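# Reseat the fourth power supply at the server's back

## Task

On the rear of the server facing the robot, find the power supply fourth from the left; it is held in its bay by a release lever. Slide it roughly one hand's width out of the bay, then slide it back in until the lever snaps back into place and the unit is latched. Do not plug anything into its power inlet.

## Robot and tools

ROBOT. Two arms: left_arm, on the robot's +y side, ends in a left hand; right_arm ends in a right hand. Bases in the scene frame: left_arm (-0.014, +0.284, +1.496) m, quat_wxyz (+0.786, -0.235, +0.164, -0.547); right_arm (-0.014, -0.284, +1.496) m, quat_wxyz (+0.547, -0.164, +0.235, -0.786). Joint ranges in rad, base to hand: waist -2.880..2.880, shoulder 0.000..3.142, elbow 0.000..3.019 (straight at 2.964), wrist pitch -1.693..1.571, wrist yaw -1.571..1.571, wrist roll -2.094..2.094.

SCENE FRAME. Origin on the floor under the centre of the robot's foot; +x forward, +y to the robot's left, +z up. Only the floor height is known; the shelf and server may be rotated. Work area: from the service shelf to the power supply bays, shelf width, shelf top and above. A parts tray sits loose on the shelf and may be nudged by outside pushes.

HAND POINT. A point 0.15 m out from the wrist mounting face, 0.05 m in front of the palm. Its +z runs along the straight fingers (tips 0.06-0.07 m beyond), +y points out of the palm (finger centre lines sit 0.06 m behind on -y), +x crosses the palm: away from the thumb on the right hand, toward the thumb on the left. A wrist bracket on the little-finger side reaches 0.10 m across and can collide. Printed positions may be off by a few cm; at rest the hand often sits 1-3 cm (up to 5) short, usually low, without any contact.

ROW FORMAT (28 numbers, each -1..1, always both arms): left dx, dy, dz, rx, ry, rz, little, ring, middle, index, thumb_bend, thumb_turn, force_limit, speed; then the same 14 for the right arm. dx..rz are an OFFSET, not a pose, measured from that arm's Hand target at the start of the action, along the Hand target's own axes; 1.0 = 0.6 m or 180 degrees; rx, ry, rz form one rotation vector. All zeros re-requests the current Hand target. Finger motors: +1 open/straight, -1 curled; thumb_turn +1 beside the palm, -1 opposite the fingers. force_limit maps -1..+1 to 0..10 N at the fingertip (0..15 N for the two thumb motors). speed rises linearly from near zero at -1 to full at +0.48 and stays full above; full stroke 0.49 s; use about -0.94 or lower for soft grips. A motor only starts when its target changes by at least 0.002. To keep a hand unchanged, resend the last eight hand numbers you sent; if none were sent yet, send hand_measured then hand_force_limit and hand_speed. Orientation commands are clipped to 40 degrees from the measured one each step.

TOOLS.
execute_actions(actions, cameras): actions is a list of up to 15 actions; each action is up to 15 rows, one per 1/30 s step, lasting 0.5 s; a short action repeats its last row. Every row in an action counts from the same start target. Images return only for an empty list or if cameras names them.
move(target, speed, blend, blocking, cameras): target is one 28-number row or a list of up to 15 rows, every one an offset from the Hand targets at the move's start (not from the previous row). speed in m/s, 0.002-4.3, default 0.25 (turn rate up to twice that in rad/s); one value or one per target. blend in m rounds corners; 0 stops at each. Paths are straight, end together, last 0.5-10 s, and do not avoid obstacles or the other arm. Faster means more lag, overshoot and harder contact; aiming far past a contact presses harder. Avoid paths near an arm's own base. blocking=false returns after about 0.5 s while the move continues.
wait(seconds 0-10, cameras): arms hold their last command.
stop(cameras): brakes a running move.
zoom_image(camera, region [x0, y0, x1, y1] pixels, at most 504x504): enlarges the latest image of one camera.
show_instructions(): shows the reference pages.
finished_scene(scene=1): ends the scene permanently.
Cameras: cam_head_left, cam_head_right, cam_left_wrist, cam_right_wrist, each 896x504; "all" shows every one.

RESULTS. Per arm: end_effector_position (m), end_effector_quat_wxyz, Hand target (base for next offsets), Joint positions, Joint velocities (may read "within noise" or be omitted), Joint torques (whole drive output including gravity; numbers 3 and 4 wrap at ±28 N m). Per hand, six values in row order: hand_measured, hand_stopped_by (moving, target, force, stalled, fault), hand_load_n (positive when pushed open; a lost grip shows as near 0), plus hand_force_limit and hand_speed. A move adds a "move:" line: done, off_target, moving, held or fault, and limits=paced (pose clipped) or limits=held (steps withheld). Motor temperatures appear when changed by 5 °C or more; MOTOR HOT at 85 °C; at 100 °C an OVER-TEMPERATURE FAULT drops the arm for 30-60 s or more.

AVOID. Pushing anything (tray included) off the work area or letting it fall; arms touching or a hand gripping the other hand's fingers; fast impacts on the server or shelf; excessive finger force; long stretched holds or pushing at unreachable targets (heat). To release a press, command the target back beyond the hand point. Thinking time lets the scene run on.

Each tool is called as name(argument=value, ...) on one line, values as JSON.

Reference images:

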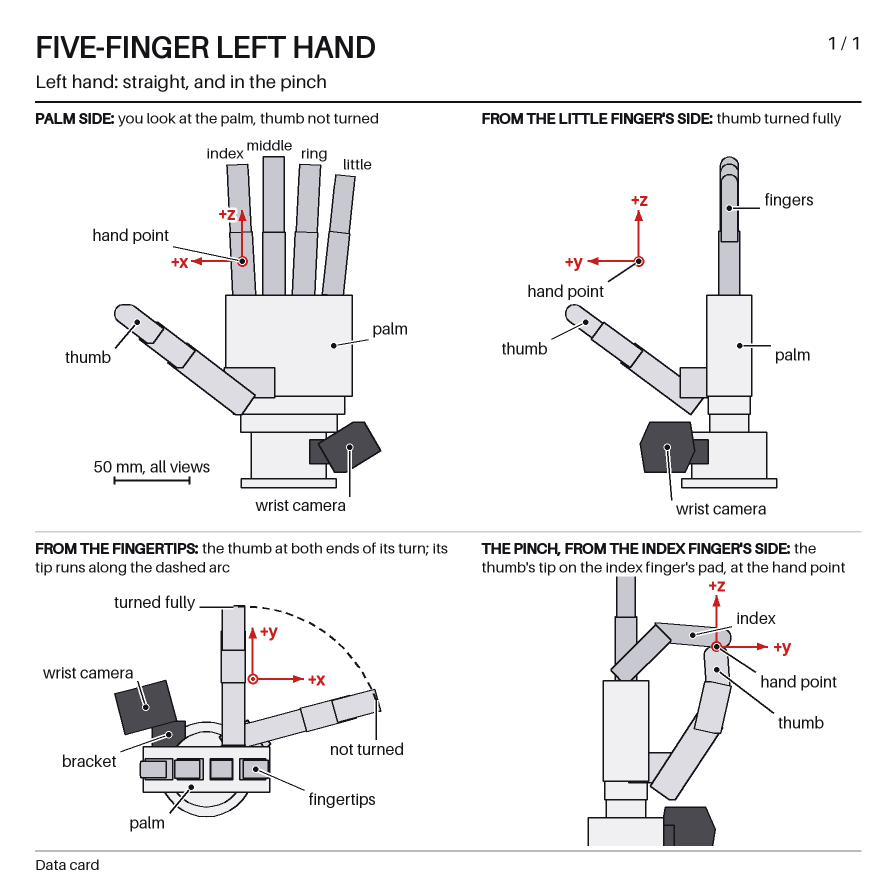

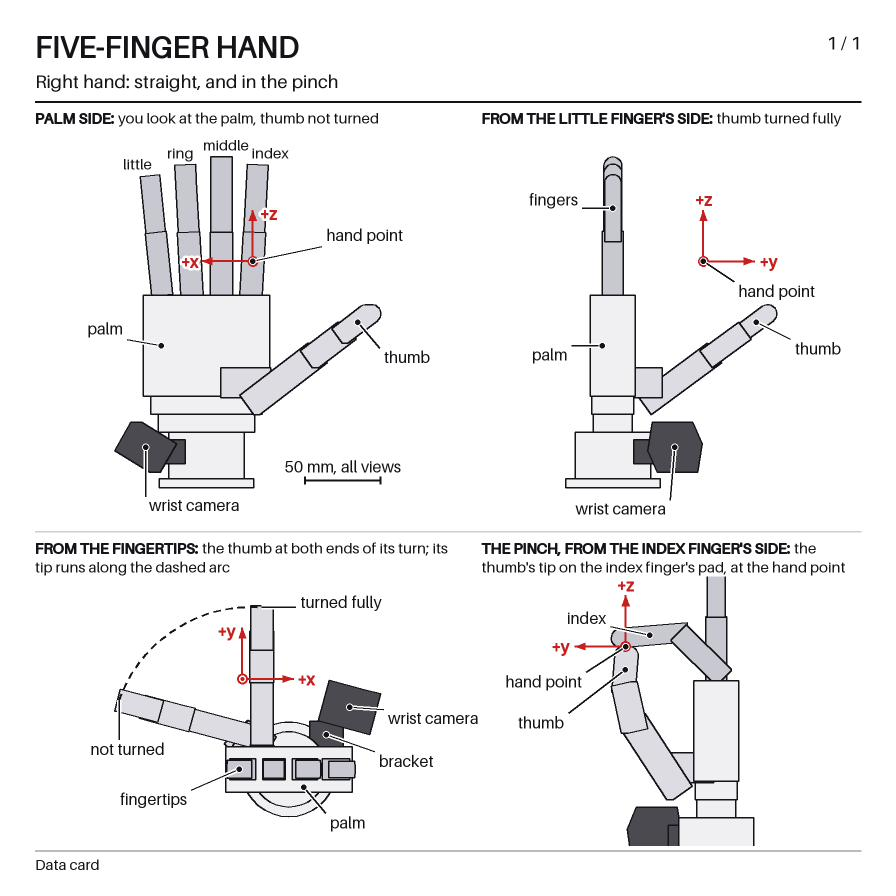

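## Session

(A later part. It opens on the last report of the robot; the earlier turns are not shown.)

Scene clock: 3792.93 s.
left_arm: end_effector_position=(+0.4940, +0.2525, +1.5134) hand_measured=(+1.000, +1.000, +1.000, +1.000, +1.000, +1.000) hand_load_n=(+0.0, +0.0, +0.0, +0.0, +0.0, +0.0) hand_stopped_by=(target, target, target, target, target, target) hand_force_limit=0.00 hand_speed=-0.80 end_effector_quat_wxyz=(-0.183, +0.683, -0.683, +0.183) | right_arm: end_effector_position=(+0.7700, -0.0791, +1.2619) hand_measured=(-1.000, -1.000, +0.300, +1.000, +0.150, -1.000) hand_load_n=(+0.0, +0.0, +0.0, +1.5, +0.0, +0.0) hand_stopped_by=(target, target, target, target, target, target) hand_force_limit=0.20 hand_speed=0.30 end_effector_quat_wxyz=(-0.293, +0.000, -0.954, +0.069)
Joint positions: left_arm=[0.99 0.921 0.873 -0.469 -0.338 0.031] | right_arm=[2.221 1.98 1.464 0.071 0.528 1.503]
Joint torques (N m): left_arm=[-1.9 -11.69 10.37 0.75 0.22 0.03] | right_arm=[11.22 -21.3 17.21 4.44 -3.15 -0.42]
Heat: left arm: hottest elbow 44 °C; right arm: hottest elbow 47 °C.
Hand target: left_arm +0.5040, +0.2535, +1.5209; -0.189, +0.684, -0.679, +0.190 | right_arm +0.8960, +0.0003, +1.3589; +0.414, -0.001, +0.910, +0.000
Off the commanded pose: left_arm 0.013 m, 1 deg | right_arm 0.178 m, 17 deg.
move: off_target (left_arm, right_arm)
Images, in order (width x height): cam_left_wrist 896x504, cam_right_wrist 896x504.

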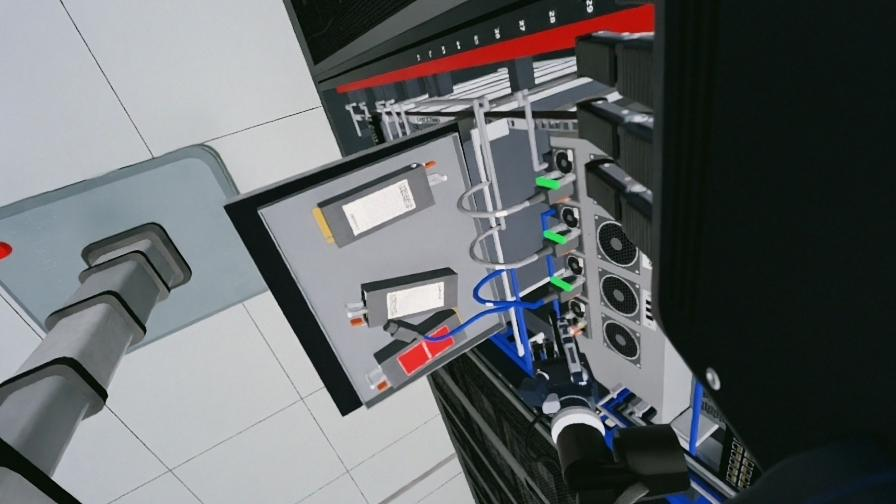

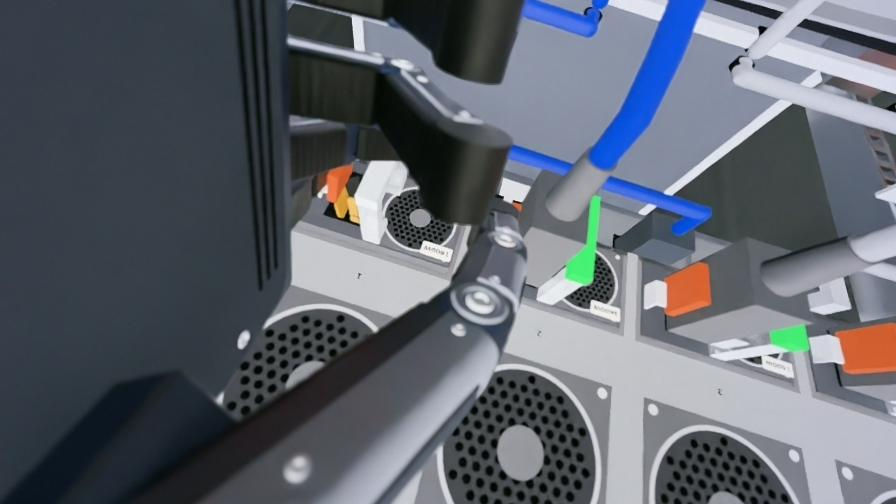

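move(target=[0,0,0,0,0,0,1,1,1,1,1,1,0,-0.8, -0.0483,0.0,0.046,0,0,0,-1,-1,0.3,1,0.15,-1,0.2,0.3], speed=0.06, cameras=["cam_left_wrist","cam_right_wrist"])

zoom_image(camera="cam_left_wrist", region=[530, 290, 600, 360])

zoom_image(camera="cam_right_wrist", region=[280, 130, 530, 270])

Scene clock: 3798.07 s.
left_arm: end_effector_position=(+0.4940, +0.2525, +1.5134) hand_measured=(+1.000, +1.000, +1.000, +1.000, +1.000, +1.000) hand_load_n=(+0.0, +0.0, -0.5, +0.0, +0.0, +0.0) hand_stopped_by=(target, target, target, target, target, target) hand_force_limit=0.00 hand_speed=-0.80 end_effector_quat_wxyz=(-0.183, +0.683, -0.683, +0.183) | right_arm: end_effector_position=(+0.7759, -0.0804, +1.2556) hand_measured=(-1.000, -1.000, +0.300, +1.000, +0.150, -1.000) hand_load_n=(+0.0, +0.0, -8.0, +1.5, +0.0, +0.0) hand_stopped_by=(target, target, target, target, target, target) hand_force_limit=0.20 hand_speed=0.30 end_effector_quat_wxyz=(-0.273, +0.013, -0.959, +0.072)
Joint positions: left_arm=[0.99 0.921 0.873 -0.469 -0.338 0.031] | right_arm=[2.214 1.995 1.518 -0.012 0.523 1.493]
Joint torques (N m): left_arm=[-2.02 -11.63 10.36 0.79 0.21 0.03] | right_arm=[10.81 -21.89 20.1 4.93 -3.38 -0.36]
Heat: left arm: hottest elbow 44 °C; right arm: hottest elbow 50 °C.
Hand target: left_arm +0.5040, +0.2535, +1.5209; -0.189, +0.684, -0.679, +0.190 | right_arm +0.9359, +0.0003, +1.3626; +0.414, +0.000, +0.910, +0.000
Off the commanded pose: left_arm 0.013 m, 1 deg | right_arm 0.209 m, 19 deg.
move: off_target (left_arm, right_arm)
Images, in order (width x height): cam_left_wrist 896x504, cam_right_wrist 896x504.

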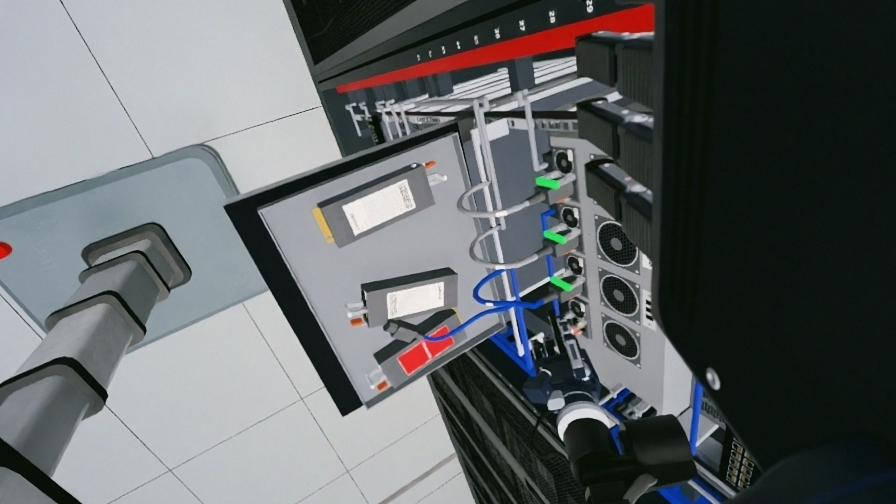

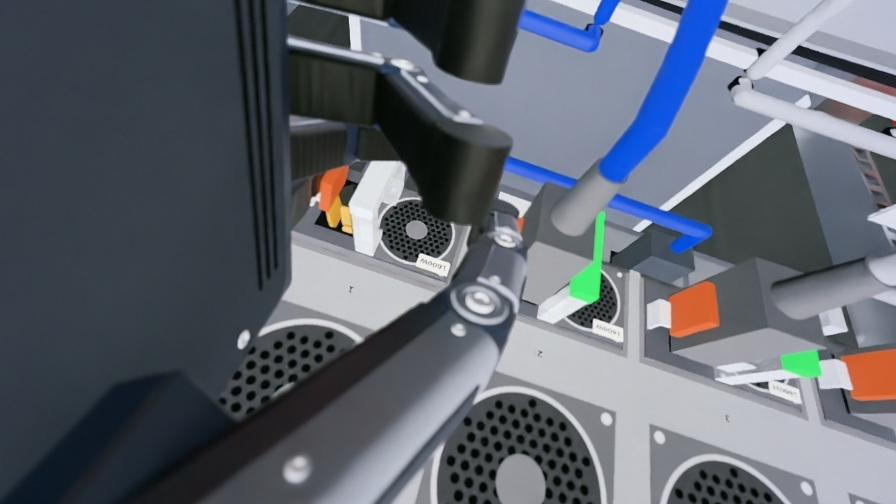

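Scaled by 7.200 from the camera's 896x504 image, which has a finer 1280x720 frame.

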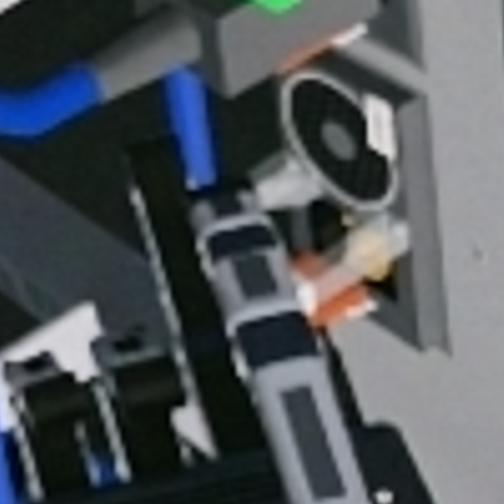

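Scaled by 2.016 from the camera's 896x504 image, which has a finer 1280x720 frame.

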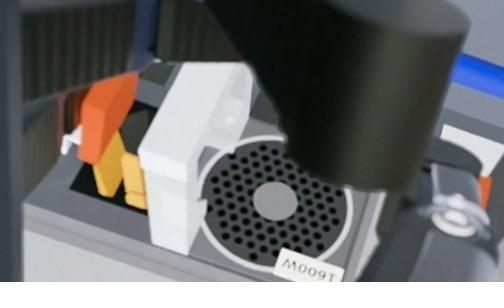

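move(target=[0,0,0,0,0,0,1,1,1,1,1,1,0,-0.8, -0.0604,0.0167,0.0575,0,0,0,-1,-1,0.3,1,0.15,-1,0.2,0.3], speed=0.08, cameras=["cam_left_wrist","cam_right_wrist"])

zoom_image(camera="cam_left_wrist", region=[530, 290, 600, 360])

zoom_image(camera="cam_right_wrist", region=[280, 130, 530, 270])

Scene clock: 3804.40 s.
left_arm: end_effector_position=(+0.4940, +0.2525, +1.5134) hand_measured=(+1.000, +1.000, +1.000, +1.000, +1.000, +1.000) hand_load_n=(+0.0, +0.0, +0.0, +0.0, +0.0, +0.0) hand_stopped_by=(target, target, target, target, target, target) hand_force_limit=0.00 hand_speed=-0.80 end_effector_quat_wxyz=(-0.183, +0.683, -0.683, +0.183) | right_arm: end_effector_position=(+0.7790, -0.0809, +1.2529) hand_measured=(-1.000, -1.000, +0.298, +1.000, +0.150, -1.000) hand_load_n=(+0.0, +0.0, -16.5, +2.0, +0.0, +0.0) hand_stopped_by=(target, target, target, target, target, target) hand_force_limit=0.20 hand_speed=0.30 end_effector_quat_wxyz=(-0.240, +0.034, -0.967, +0.081)
Joint positions: left_arm=[0.99 0.921 0.873 -0.469 -0.338 0.031] | right_arm=[2.213 2.004 1.587 -0.146 0.531 1.48]
Joint torques (N m): left_arm=[-2.2 -11.81 10.36 0.7 0.2 0.02] | right_arm=[10.75 -21.66 23.46 6.35 -3.74 -0.25]
Motor temperatures (°C): left_arm=[20 28 44 20 22 22] | right_arm=[24 38 58 23 37 22]
Heat: left arm: hottest elbow 44 °C; right arm: hottest elbow 58 °C.
Hand target: left_arm +0.5040, +0.2535, +1.5209; -0.189, +0.684, -0.679, +0.190 | right_arm +0.9858, +0.0102, +1.3674; +0.414, +0.000, +0.910, +0.000
Off the commanded pose: left_arm 0.013 m, 1 deg | right_arm 0.253 m, 23 deg.
move: off_target (left_arm, right_arm)
Images, in order (width x height): cam_left_wrist 896x504, cam_right_wrist 896x504.

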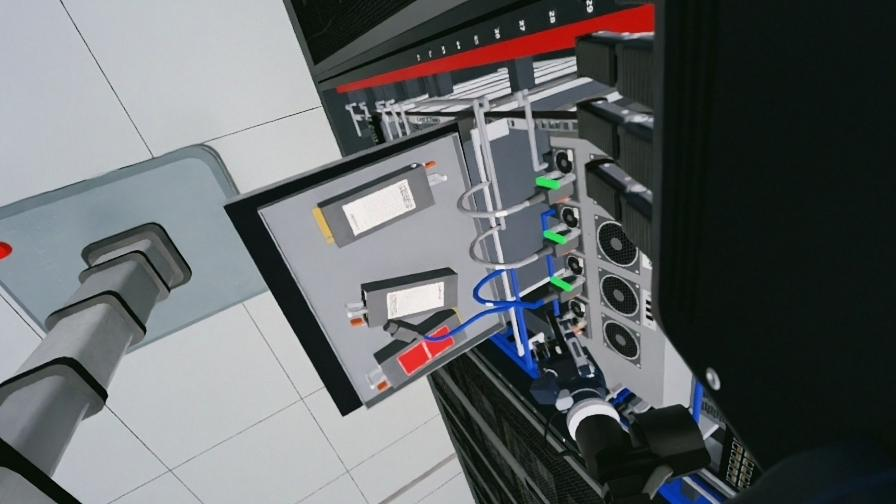

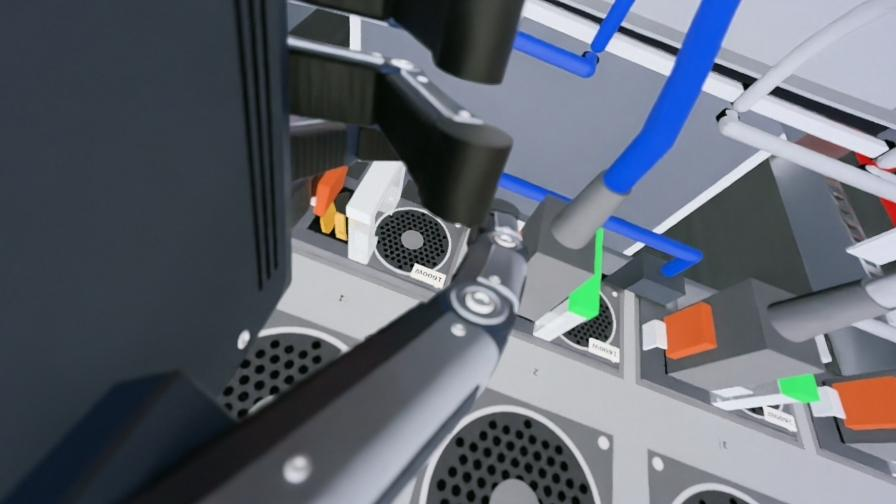

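Scaled by 7.200 from the camera's 896x504 image, which has a finer 1280x720 frame.

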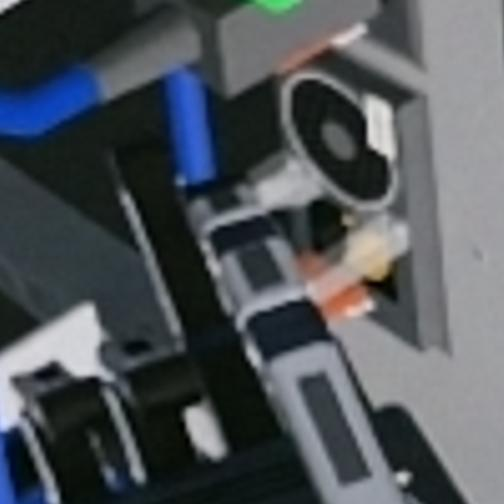

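Scaled by 2.016 from the camera's 896x504 image, which has a finer 1280x720 frame.

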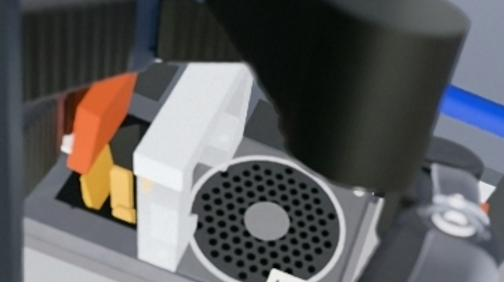

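zoom_image(camera="cam_right_wrist", region=[285, 150, 425, 290])

zoom_image(camera="cam_left_wrist", region=[560, 300, 600, 340])

Scaled by 3.600 from the camera's 896x504 image, which has a finer 1280x720 frame.

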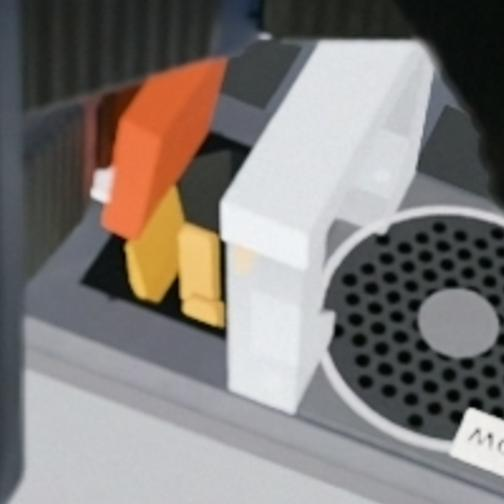

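Scaled by 12.600 from the camera's 896x504 image, which has a finer 1280x720 frame.

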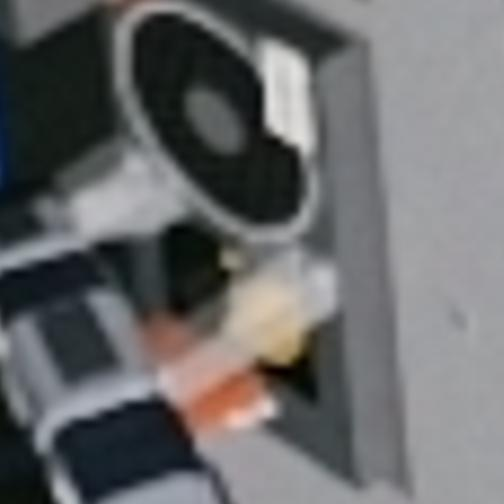

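move(target=[0,0,0,0,0,0,1,1,1,1,1,1,0,-0.8, 0.1207,0,-0.115,0,0.03,0,-1,-1,0.3,1,0.15,-1,0.2,0.3], speed=0.06, cameras=[])

Scene clock: 3847.17 s.
left_arm: end_effector_position=(+0.4940, +0.2525, +1.5134) hand_measured=(+1.000, +1.000, +1.000, +1.000, +1.000, +1.000) hand_load_n=(+0.0, +0.0, +0.0, +0.0, +0.0, +0.0) hand_stopped_by=(target, target, target, target, target, target) hand_force_limit=0.00 hand_speed=-0.80 end_effector_quat_wxyz=(-0.183, +0.683, -0.683, +0.183) | right_arm: end_effector_position=(+0.7785, -0.0818, +1.2534) hand_measured=(-1.000, -1.000, +0.298, +1.000, +0.150, -1.000) hand_load_n=(+0.0, +0.0, -13.0, +1.5, +0.0, +0.0) hand_stopped_by=(target, target, target, target, target, target) hand_force_limit=0.20 hand_speed=0.30 end_effector_quat_wxyz=(-0.243, +0.027, -0.967, +0.077)
Joint positions: left_arm=[0.99 0.921 0.873 -0.469 -0.338 0.031] | right_arm=[2.212 2.001 1.577 -0.132 0.526 1.492]
Joint torques (N m): left_arm=[-2.14 -11.69 10.29 0.69 0.23 0.02] | right_arm=[13.16 -23.94 13.82 5.82 -2.43 0.22]
Motor temperatures (°C): left_arm=[20 28 44 20 22 22] | right_arm=[24 36 93 24 50 22]
Heat: left arm: hottest elbow 44 °C; right arm: hottest elbow 93 °C. Fold the right arm in close to its base, or ease its load, before you think long.
Hand target: left_arm +0.5040, +0.2535, +1.5209; -0.189, +0.684, -0.679, +0.190 | right_arm +0.8861, +0.0102, +1.3580; +0.371, +0.000, +0.929, -0.001
Off the commanded pose: left_arm 0.013 m, 1 deg | right_arm 0.176 m, 18 deg.
MOTOR HOT: joint 3 (elbow) of the right arm reports 93 °C; the controller stops that arm at 100 °C. To cool a motor, set the load down, stop pushing, or move to a pose that needs little force.
move: off_target (left_arm, right_arm)
No camera images: "cameras" was empty.

move(target=[0,0,0,0,0,0,1,1,1,1,1,1,0,-0.8, 0.0845,0,-0.0805,0,0.03,0,-1,-1,0.3,1,0.15,-1,0.2,0.3], speed=0.06, cameras=[])

Scene clock: 3849.90 s.
left_arm: end_effector_position=(+0.4940, +0.2525, +1.5134) hand_measured=(+1.000, +1.000, +1.000, +1.000, +1.000, +1.000) hand_load_n=(+0.0, +0.0, +0.0, +0.0, +0.0, +0.0) hand_stopped_by=(target, target, target, target, target, target) hand_force_limit=0.00 hand_speed=-0.80 end_effector_quat_wxyz=(-0.183, +0.683, -0.683, +0.183) | right_arm: end_effector_position=(+0.7761, -0.0800, +1.2547) hand_measured=(-1.000, -1.000, +0.300, +1.000, +0.150, -1.000) hand_load_n=(+0.0, +0.0, -1.5, +0.5, +0.0, +0.0) hand_stopped_by=(target, target, target, target, target, target) hand_force_limit=0.20 hand_speed=0.30 end_effector_quat_wxyz=(-0.249, -0.012, -0.966, +0.070)
Joint positions: left_arm=[0.99 0.921 0.873 -0.469 -0.338 0.031] | right_arm=[2.22 1.999 1.554 -0.107 0.538 1.574]
Joint torques (N m): left_arm=[-2.02 -11.87 10.5 0.75 0.23 0] | right_arm=[14.39 -27.4 7.08 3.14 -1.71 -0.01]
Motor temperatures (°C): left_arm=[20 28 44 20 22 22] | right_arm=[24 37 90 24 49 22]
Heat: left arm: hottest elbow 44 °C; right arm: hottest elbow 90 °C. Fold the right arm in close to its base, or ease its load, before you think long.
Hand target: left_arm +0.5040, +0.2535, +1.5209; -0.189, +0.684, -0.679, +0.190 | right_arm +0.8163, +0.0100, +1.3582; +0.327, +0.000, +0.945, -0.001
Off the commanded pose: left_arm 0.013 m, 1 deg | right_arm 0.143 m, 12 deg.
MOTOR HOT: still on. Joint 3 (elbow) of the right arm reports 90 °C.
move: off_target (left_arm, right_arm)
No camera images: "cameras" was empty.

wait(seconds=5, cameras=["cam_left_wrist","cam_right_wrist"])

zoom_image(camera="cam_left_wrist", region=[530, 290, 600, 360])

zoom_image(camera="cam_right_wrist", region=[285, 150, 425, 290])

Scene clock: 3857.83 s.
left_arm: end_effector_position=(+0.4940, +0.2525, +1.5134) hand_measured=(+1.000, +1.000, +1.000, +1.000, +1.000, +1.000) hand_load_n=(+0.0, +0.0, +0.0, +0.0, +0.0, +0.0) hand_stopped_by=(target, target, target, target, target, target) hand_force_limit=0.00 hand_speed=-0.80 end_effector_quat_wxyz=(-0.183, +0.683, -0.683, +0.183) | right_arm: end_effector_position=(+0.7761, -0.0798, +1.2548) hand_measured=(-1.000, -1.000, +0.300, +1.000, +0.150, -1.000) hand_load_n=(+0.0, +0.5, -1.5, +1.0, +0.0, +0.0) hand_stopped_by=(target, target, target, target, target, target) hand_force_limit=0.20 hand_speed=0.30 end_effector_quat_wxyz=(-0.249, -0.012, -0.966, +0.070)
Joint positions: left_arm=[0.99 0.921 0.873 -0.469 -0.338 0.031] | right_arm=[2.221 1.999 1.554 -0.107 0.538 1.574]
Joint torques (N m): left_arm=[-1.9 -11.75 10.39 0.84 0.23 0.02] | right_arm=[14.56 -27.4 7.15 3.12 -1.72 0.02]
Motor temperatures (°C): left_arm=[20 28 44 20 22 22] | right_arm=[25 38 82 23 44 22]
Heat: left arm: hottest elbow 44 °C; right arm: hottest elbow 82 °C.
Hand target: left_arm +0.5040, +0.2535, +1.5209; -0.189, +0.684, -0.679, +0.190 | right_arm +0.8162, +0.0103, +1.3583; +0.327, +0.000, +0.945, +0.000
Off the commanded pose: left_arm 0.013 m, 1 deg | right_arm 0.143 m, 12 deg.
MOTOR HOT: cleared for the motors of the right arm.
wait: 5.00 s; at rest from the start
Images, in order (width x height): cam_left_wrist 896x504, cam_right_wrist 896x504.

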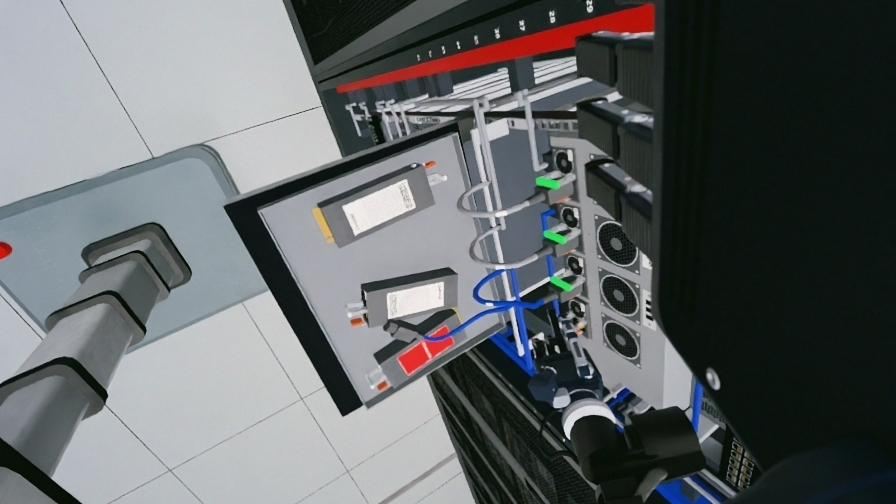

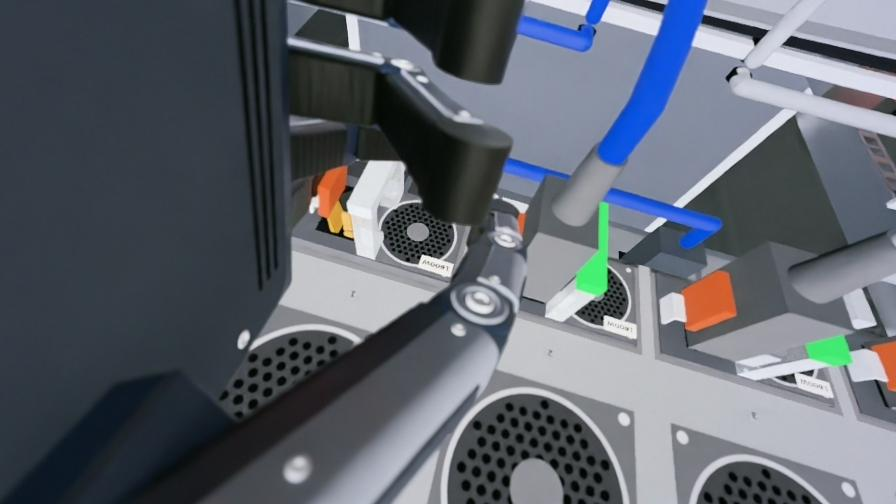

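Scaled by 7.200 from the camera's 896x504 image, which has a finer 1280x720 frame.

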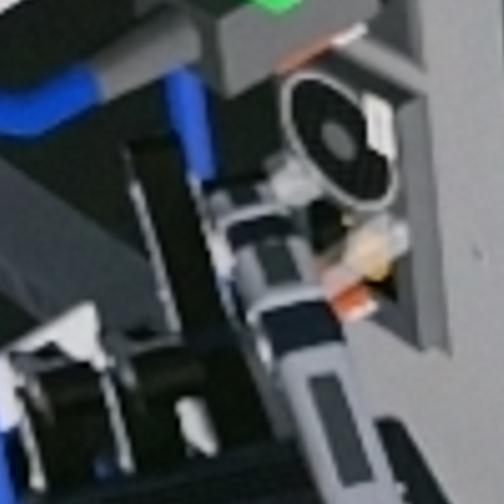

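Scaled by 3.600 from the camera's 896x504 image, which has a finer 1280x720 frame.

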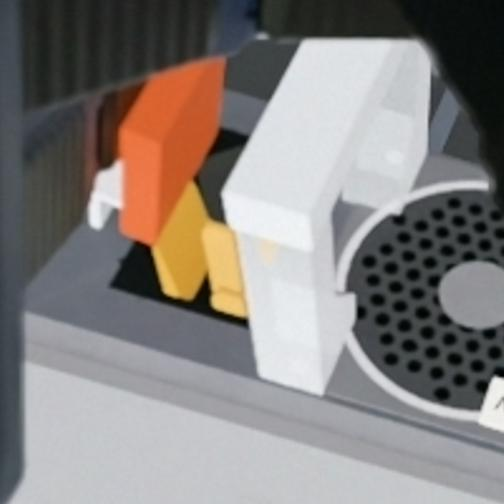

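move(target=[0.2167,-0.061,0.2277,0,0,0,1,1,1,1,1,1,0,-0.8, 0,0,0,0,0,0,-1,-1,0.3,1,0.15,-1,0.2,0.3], speed=0.12, cameras=["cam_left_wrist","cam_head_left"])

Scene clock: 3873.60 s.
left_arm: end_effector_position=(+0.5880, +0.1356, +1.4185) hand_measured=(+1.000, +1.000, +1.000, +1.000, +1.000, +1.000) hand_load_n=(+0.0, +0.0, +0.0, +0.0, +0.0, +0.0) hand_stopped_by=(target, target, target, target, target, target) hand_force_limit=0.00 hand_speed=-0.80 end_effector_quat_wxyz=(-0.184, +0.680, -0.688, +0.175) | right_arm: end_effector_position=(+0.7761, -0.0798, +1.2548) hand_measured=(-1.000, -1.000, +0.300, +1.000, +0.150, -1.000) hand_load_n=(+0.0, +0.0, -1.5, +1.0, +0.0, +0.0) hand_stopped_by=(target, target, target, target, target, target) hand_force_limit=0.20 hand_speed=0.30 end_effector_quat_wxyz=(-0.249, -0.012, -0.966, +0.070)
Joint positions: left_arm=[0.833 1.406 1.116 -0.272 -0.481 -0.046] | right_arm=[2.221 1.999 1.554 -0.107 0.538 1.574]
Joint torques (N m): left_arm=[-5.07 -15.91 10.74 1.18 0.06 -0.1] | right_arm=[13.92 -27.28 7.09 3.14 -1.72 0.01]
Motor temperatures (°C): left_arm=[20 28 44 20 22 22] | right_arm=[25 39 70 23 40 22]
Heat: left arm: hottest elbow 44 °C; right arm: hottest elbow 70 °C.
Hand target: left_arm +0.6069, +0.1239, +1.4232; -0.189, +0.684, -0.679, +0.190 | right_arm +0.8162, +0.0103, +1.3583; +0.327, +0.000, +0.945, +0.000
Off the commanded pose: left_arm 0.023 m, 2 deg | right_arm 0.143 m, 12 deg.
move: off_target (left_arm, right_arm)
Images, in order (width x height): cam_head_left 896x504, cam_left_wrist 896x504.

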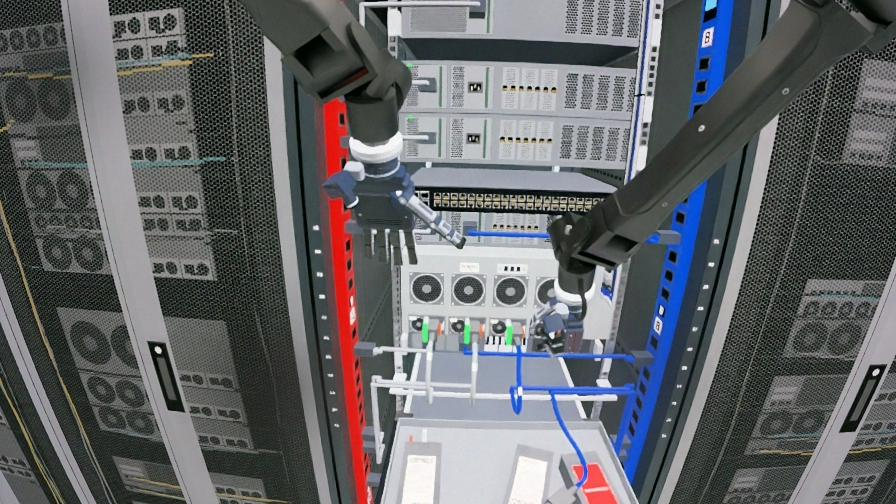

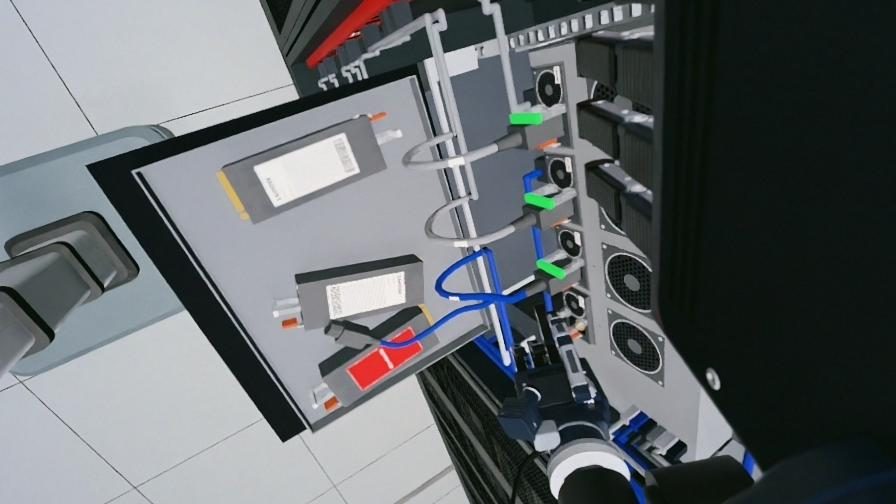

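zoom_image(camera="cam_left_wrist", region=[530, 270, 610, 350])

zoom_image(camera="cam_left_wrist", region=[250, 280, 370, 400])

Scaled by 6.300 from the camera's 896x504 image, which has a finer 1280x720 frame.

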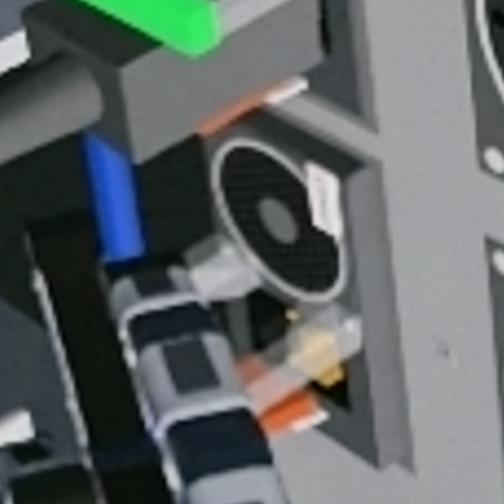

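Scaled by 4.200 from the camera's 896x504 image, which has a finer 1280x720 frame.

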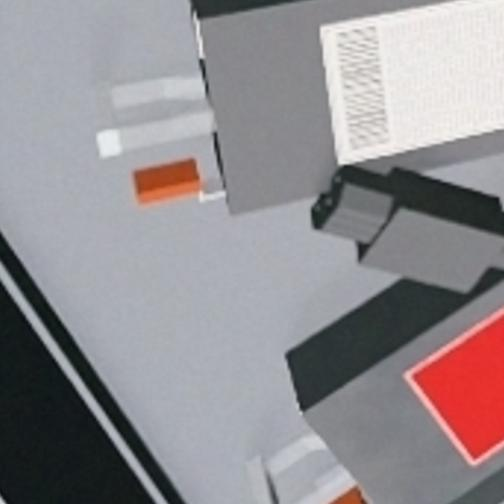

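wait(seconds=0.1, cameras=["cam_left_wrist","cam_right_wrist","cam_head_left","cam_head_right"])

zoom_image(camera="cam_right_wrist", region=[620, 220, 880, 400])

zoom_image(camera="cam_head_left", region=[400, 300, 600, 380])

zoom_image(camera="cam_left_wrist", region=[500, 60, 620, 340])

Scene clock: 3882.43 s.
left_arm: end_effector_position=(+0.5880, +0.1356, +1.4185) hand_measured=(+1.000, +1.000, +1.000, +1.000, +1.000, +1.000) hand_load_n=(+0.0, +0.0, +0.0, +0.0, +0.0, +0.0) hand_stopped_by=(target, target, target, target, target, target) hand_force_limit=0.00 hand_speed=-0.80 end_effector_quat_wxyz=(-0.184, +0.680, -0.688, +0.175) | right_arm: end_effector_position=(+0.7761, -0.0798, +1.2548) hand_measured=(-1.000, -1.000, +0.300, +1.000, +0.150, -1.000) hand_load_n=(+0.0, +0.0, -1.5, +0.5, +0.0, +0.0) hand_stopped_by=(target, target, target, target, target, target) hand_force_limit=0.20 hand_speed=0.30 end_effector_quat_wxyz=(-0.249, -0.012, -0.966, +0.070)
Joint positions: left_arm=[0.833 1.406 1.116 -0.272 -0.481 -0.046] | right_arm=[2.221 1.999 1.554 -0.107 0.538 1.574]
Joint torques (N m): left_arm=[-5.13 -15.79 10.77 1.1 0.04 -0.11] | right_arm=[14.21 -27.63 7.15 3.17 -1.72 0]
Motor temperatures (°C): left_arm=[20 29 45 20 22 22] | right_arm=[25 39 66 23 39 22]
Heat: left arm: hottest elbow 45 °C; right arm: hottest elbow 66 °C.
Hand target: left_arm +0.6069, +0.1239, +1.4232; -0.189, +0.684, -0.679, +0.190 | right_arm +0.8162, +0.0103, +1.3583; +0.327, +0.000, +0.945, +0.000
Off the commanded pose: left_arm 0.023 m, 2 deg | right_arm 0.143 m, 12 deg.
wait: 0.10 s; at rest from the start

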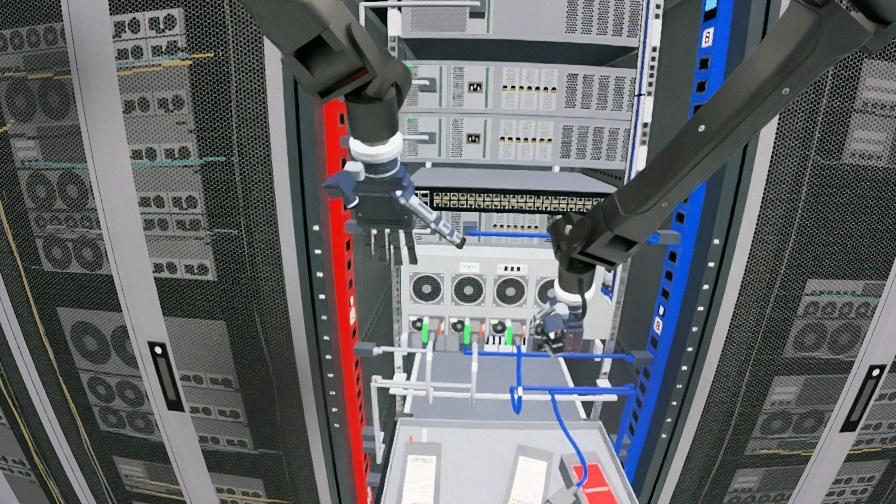

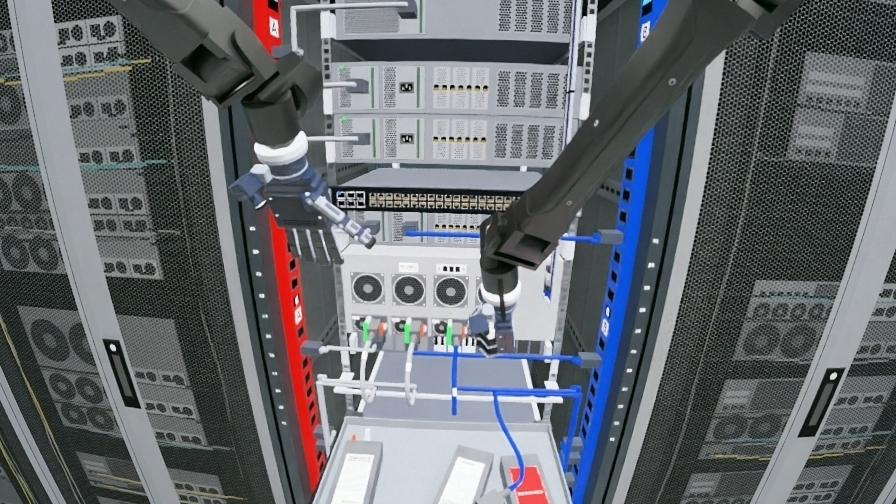

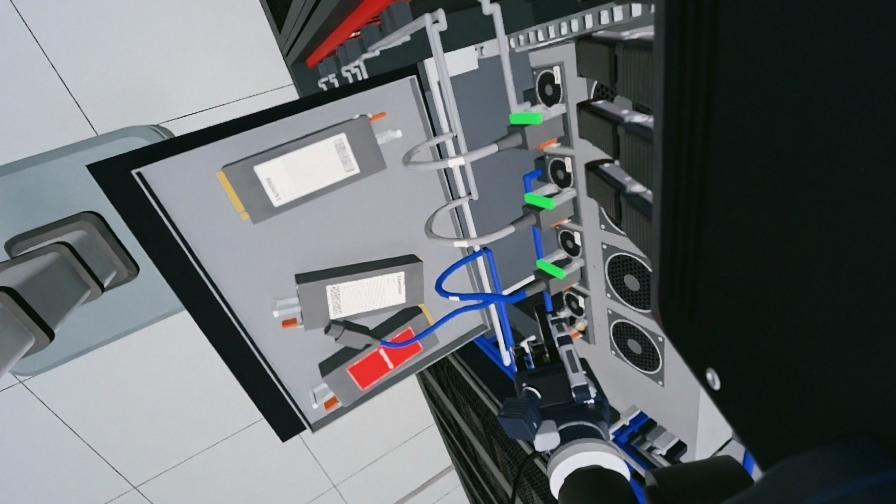

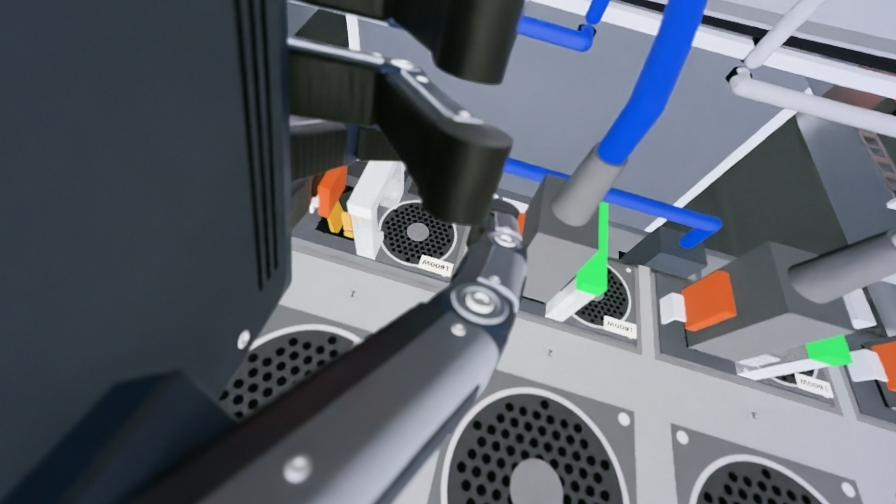

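Scaled by 1.938 from the camera's 896x504 image, which has a finer 1280x720 frame.

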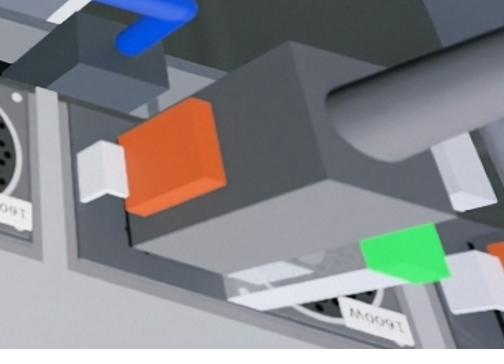

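Scaled by 2.520 from the camera's 896x504 image, which has a finer 1280x720 frame.

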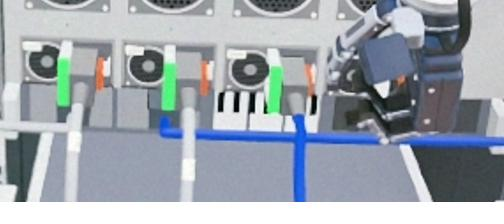

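Scaled by 1.800 from the camera's 896x504 image, which has a finer 1280x720 frame.

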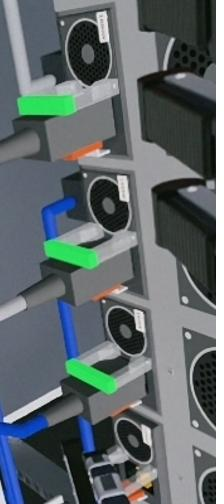

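move(target=[0.117,0.213,0.069,0,0,0,1,1,1,1,1,1,0,-0.8, 0,0,0,0,0,0,-1,-1,0.3,1,0.15,-1,0.2,0.3], speed=0.12, cameras=["cam_left_wrist"])

Scene clock: 3900.53 s.
left_arm: end_effector_position=(+0.5240, +0.0628, +1.3275) hand_measured=(+1.000, +1.000, +1.000, +1.000, +1.000, +1.000) hand_load_n=(+0.0, +0.0, +0.0, +0.0, +0.0, +0.0) hand_stopped_by=(target, target, target, target, target, target) hand_force_limit=0.00 hand_speed=-0.80 end_effector_quat_wxyz=(-0.193, +0.683, -0.679, +0.188) | right_arm: end_effector_position=(+0.7761, -0.0798, +1.2548) hand_measured=(-1.000, -1.000, +0.300, +1.000, +0.150, -1.000) hand_load_n=(+0.0, +0.0, -2.0, +0.5, +0.0, -0.5) hand_stopped_by=(target, target, target, target, target, target) hand_force_limit=0.20 hand_speed=0.30 end_effector_quat_wxyz=(-0.249, -0.012, -0.966, +0.070)
Joint positions: left_arm=[0.73 1.597 0.953 0.085 -0.57 -0.109] | right_arm=[2.221 1.999 1.554 -0.107 0.538 1.574]
Joint torques (N m): left_arm=[-6.36 -15.74 5.01 1.17 0.01 -0.07] | right_arm=[14.68 -27.46 7.16 3.11 -1.71 -0.01]
Motor temperatures (°C): left_arm=[20 30 45 20 22 22] | right_arm=[26 40 59 23 38 22]
Heat: left arm: hottest elbow 45 °C; right arm: hottest elbow 59 °C.
Hand target: left_arm +0.5193, +0.0528, +1.3219; -0.189, +0.684, -0.679, +0.190 | right_arm +0.8162, +0.0103, +1.3583; +0.327, +0.000, +0.945, +0.000
Off the commanded pose: left_arm 0.012 m, 1 deg | right_arm 0.143 m, 12 deg.
move: off_target (left_arm, right_arm)
Images, in order (width x height): cam_left_wrist 896x504.

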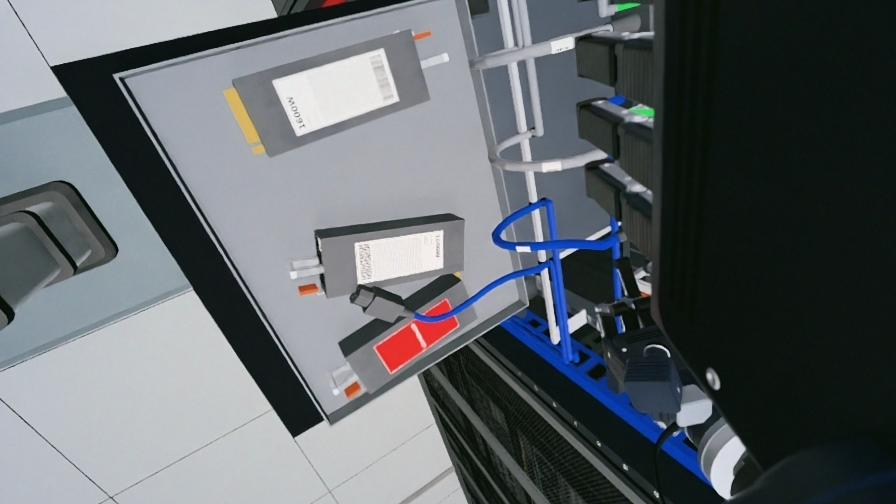

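zoom_image(camera="cam_left_wrist", region=[280, 230, 370, 310])

zoom_image(camera="cam_left_wrist", region=[320, 330, 390, 410])

zoom_image(camera="cam_left_wrist", region=[390, 10, 470, 110])

Scaled by 5.600 from the camera's 896x504 image, which has a finer 1280x720 frame.

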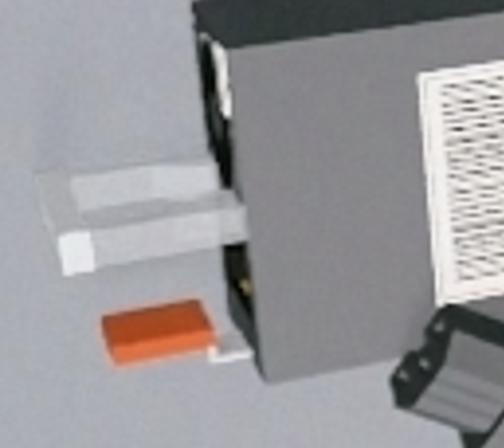

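Scaled by 6.300 from the camera's 896x504 image, which has a finer 1280x720 frame.

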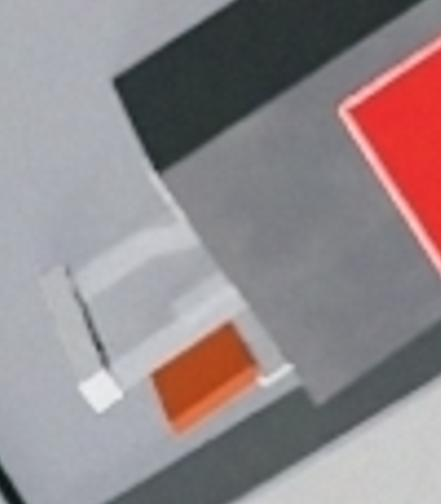

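Scaled by 5.040 from the camera's 896x504 image, which has a finer 1280x720 frame.

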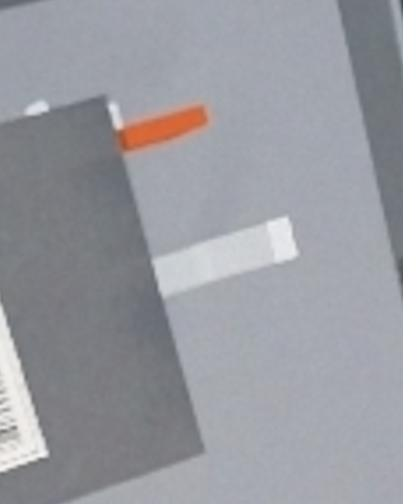

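move(target=[[0,0,0,0,0,0,1,1,1,1,1,1,0,-0.8, 0,-0.2,0,0,0,0,-1,-1,0.3,1,0.15,-1,0.2,0.3],[0,0,0,0,0,0,1,1,1,1,1,1,0,-0.8, 0.149,-0.2,-0.053,0,0,0,-1,-1,0.3,1,0.15,-1,0.2,0.3]], speed=0.08, cameras=["cam_right_wrist"])

Scene clock: 3928.80 s.
left_arm: end_effector_position=(+0.5240, +0.0629, +1.3275) hand_measured=(+1.000, +1.000, +1.000, +1.000, +1.000, +1.000) hand_load_n=(+0.5, -0.5, +0.0, +0.0, +0.0, -0.5) hand_stopped_by=(target, target, target, target, target, target) hand_force_limit=0.00 hand_speed=-0.80 end_effector_quat_wxyz=(-0.193, +0.683, -0.679, +0.188) | right_arm: end_effector_position=(+0.7185, -0.0993, +1.3141) hand_measured=(-1.000, -1.000, +0.300, +1.000, +0.150, -1.000) hand_load_n=(+0.0, +0.0, +0.0, +0.0, +0.0, +0.0) hand_stopped_by=(target, target, target, target, target, target) hand_force_limit=0.20 hand_speed=0.30 end_effector_quat_wxyz=(-0.313, +0.005, -0.950, -0.004)
Joint positions: left_arm=[0.73 1.597 0.953 0.085 -0.571 -0.109] | right_arm=[2.186 1.787 1.199 0.187 0.353 1.506]
Joint torques (N m): left_arm=[-6.3 -15.33 5.14 1.16 0.03 -0.1] | right_arm=[3.25 -20.01 3.67 1.89 0.01 -0.02]
Motor temperatures (°C): left_arm=[21 30 41 20 22 22] | right_arm=[26 41 53 23 36 22]
Heat: left arm: hottest elbow 41 °C; right arm: hottest elbow 53 °C.
Hand target: left_arm +0.5193, +0.0529, +1.3218; -0.189, +0.684, -0.679, +0.190 | right_arm +0.7263, -0.1099, +1.3281; +0.327, +0.000, +0.945, +0.000
Off the commanded pose: left_arm 0.013 m, 1 deg | right_arm 0.019 m, 2 deg.
move: off_target (left_arm, right_arm)
Images, in order (width x height): cam_right_wrist 896x504.

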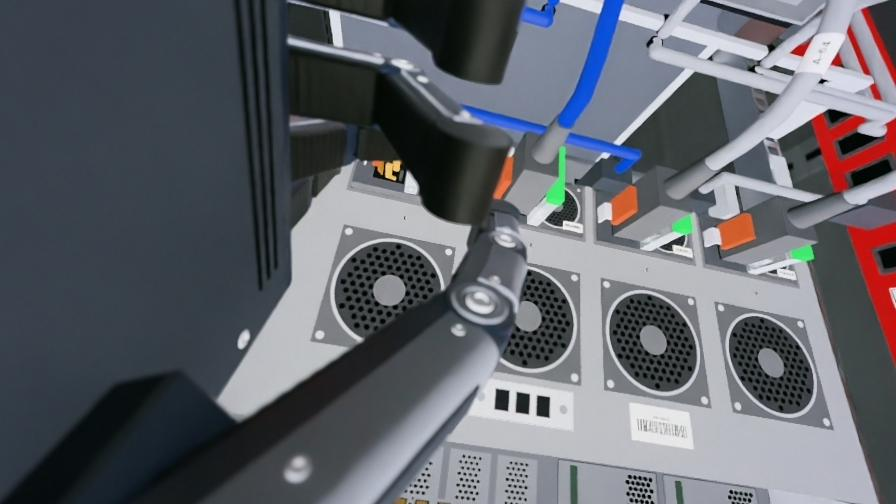

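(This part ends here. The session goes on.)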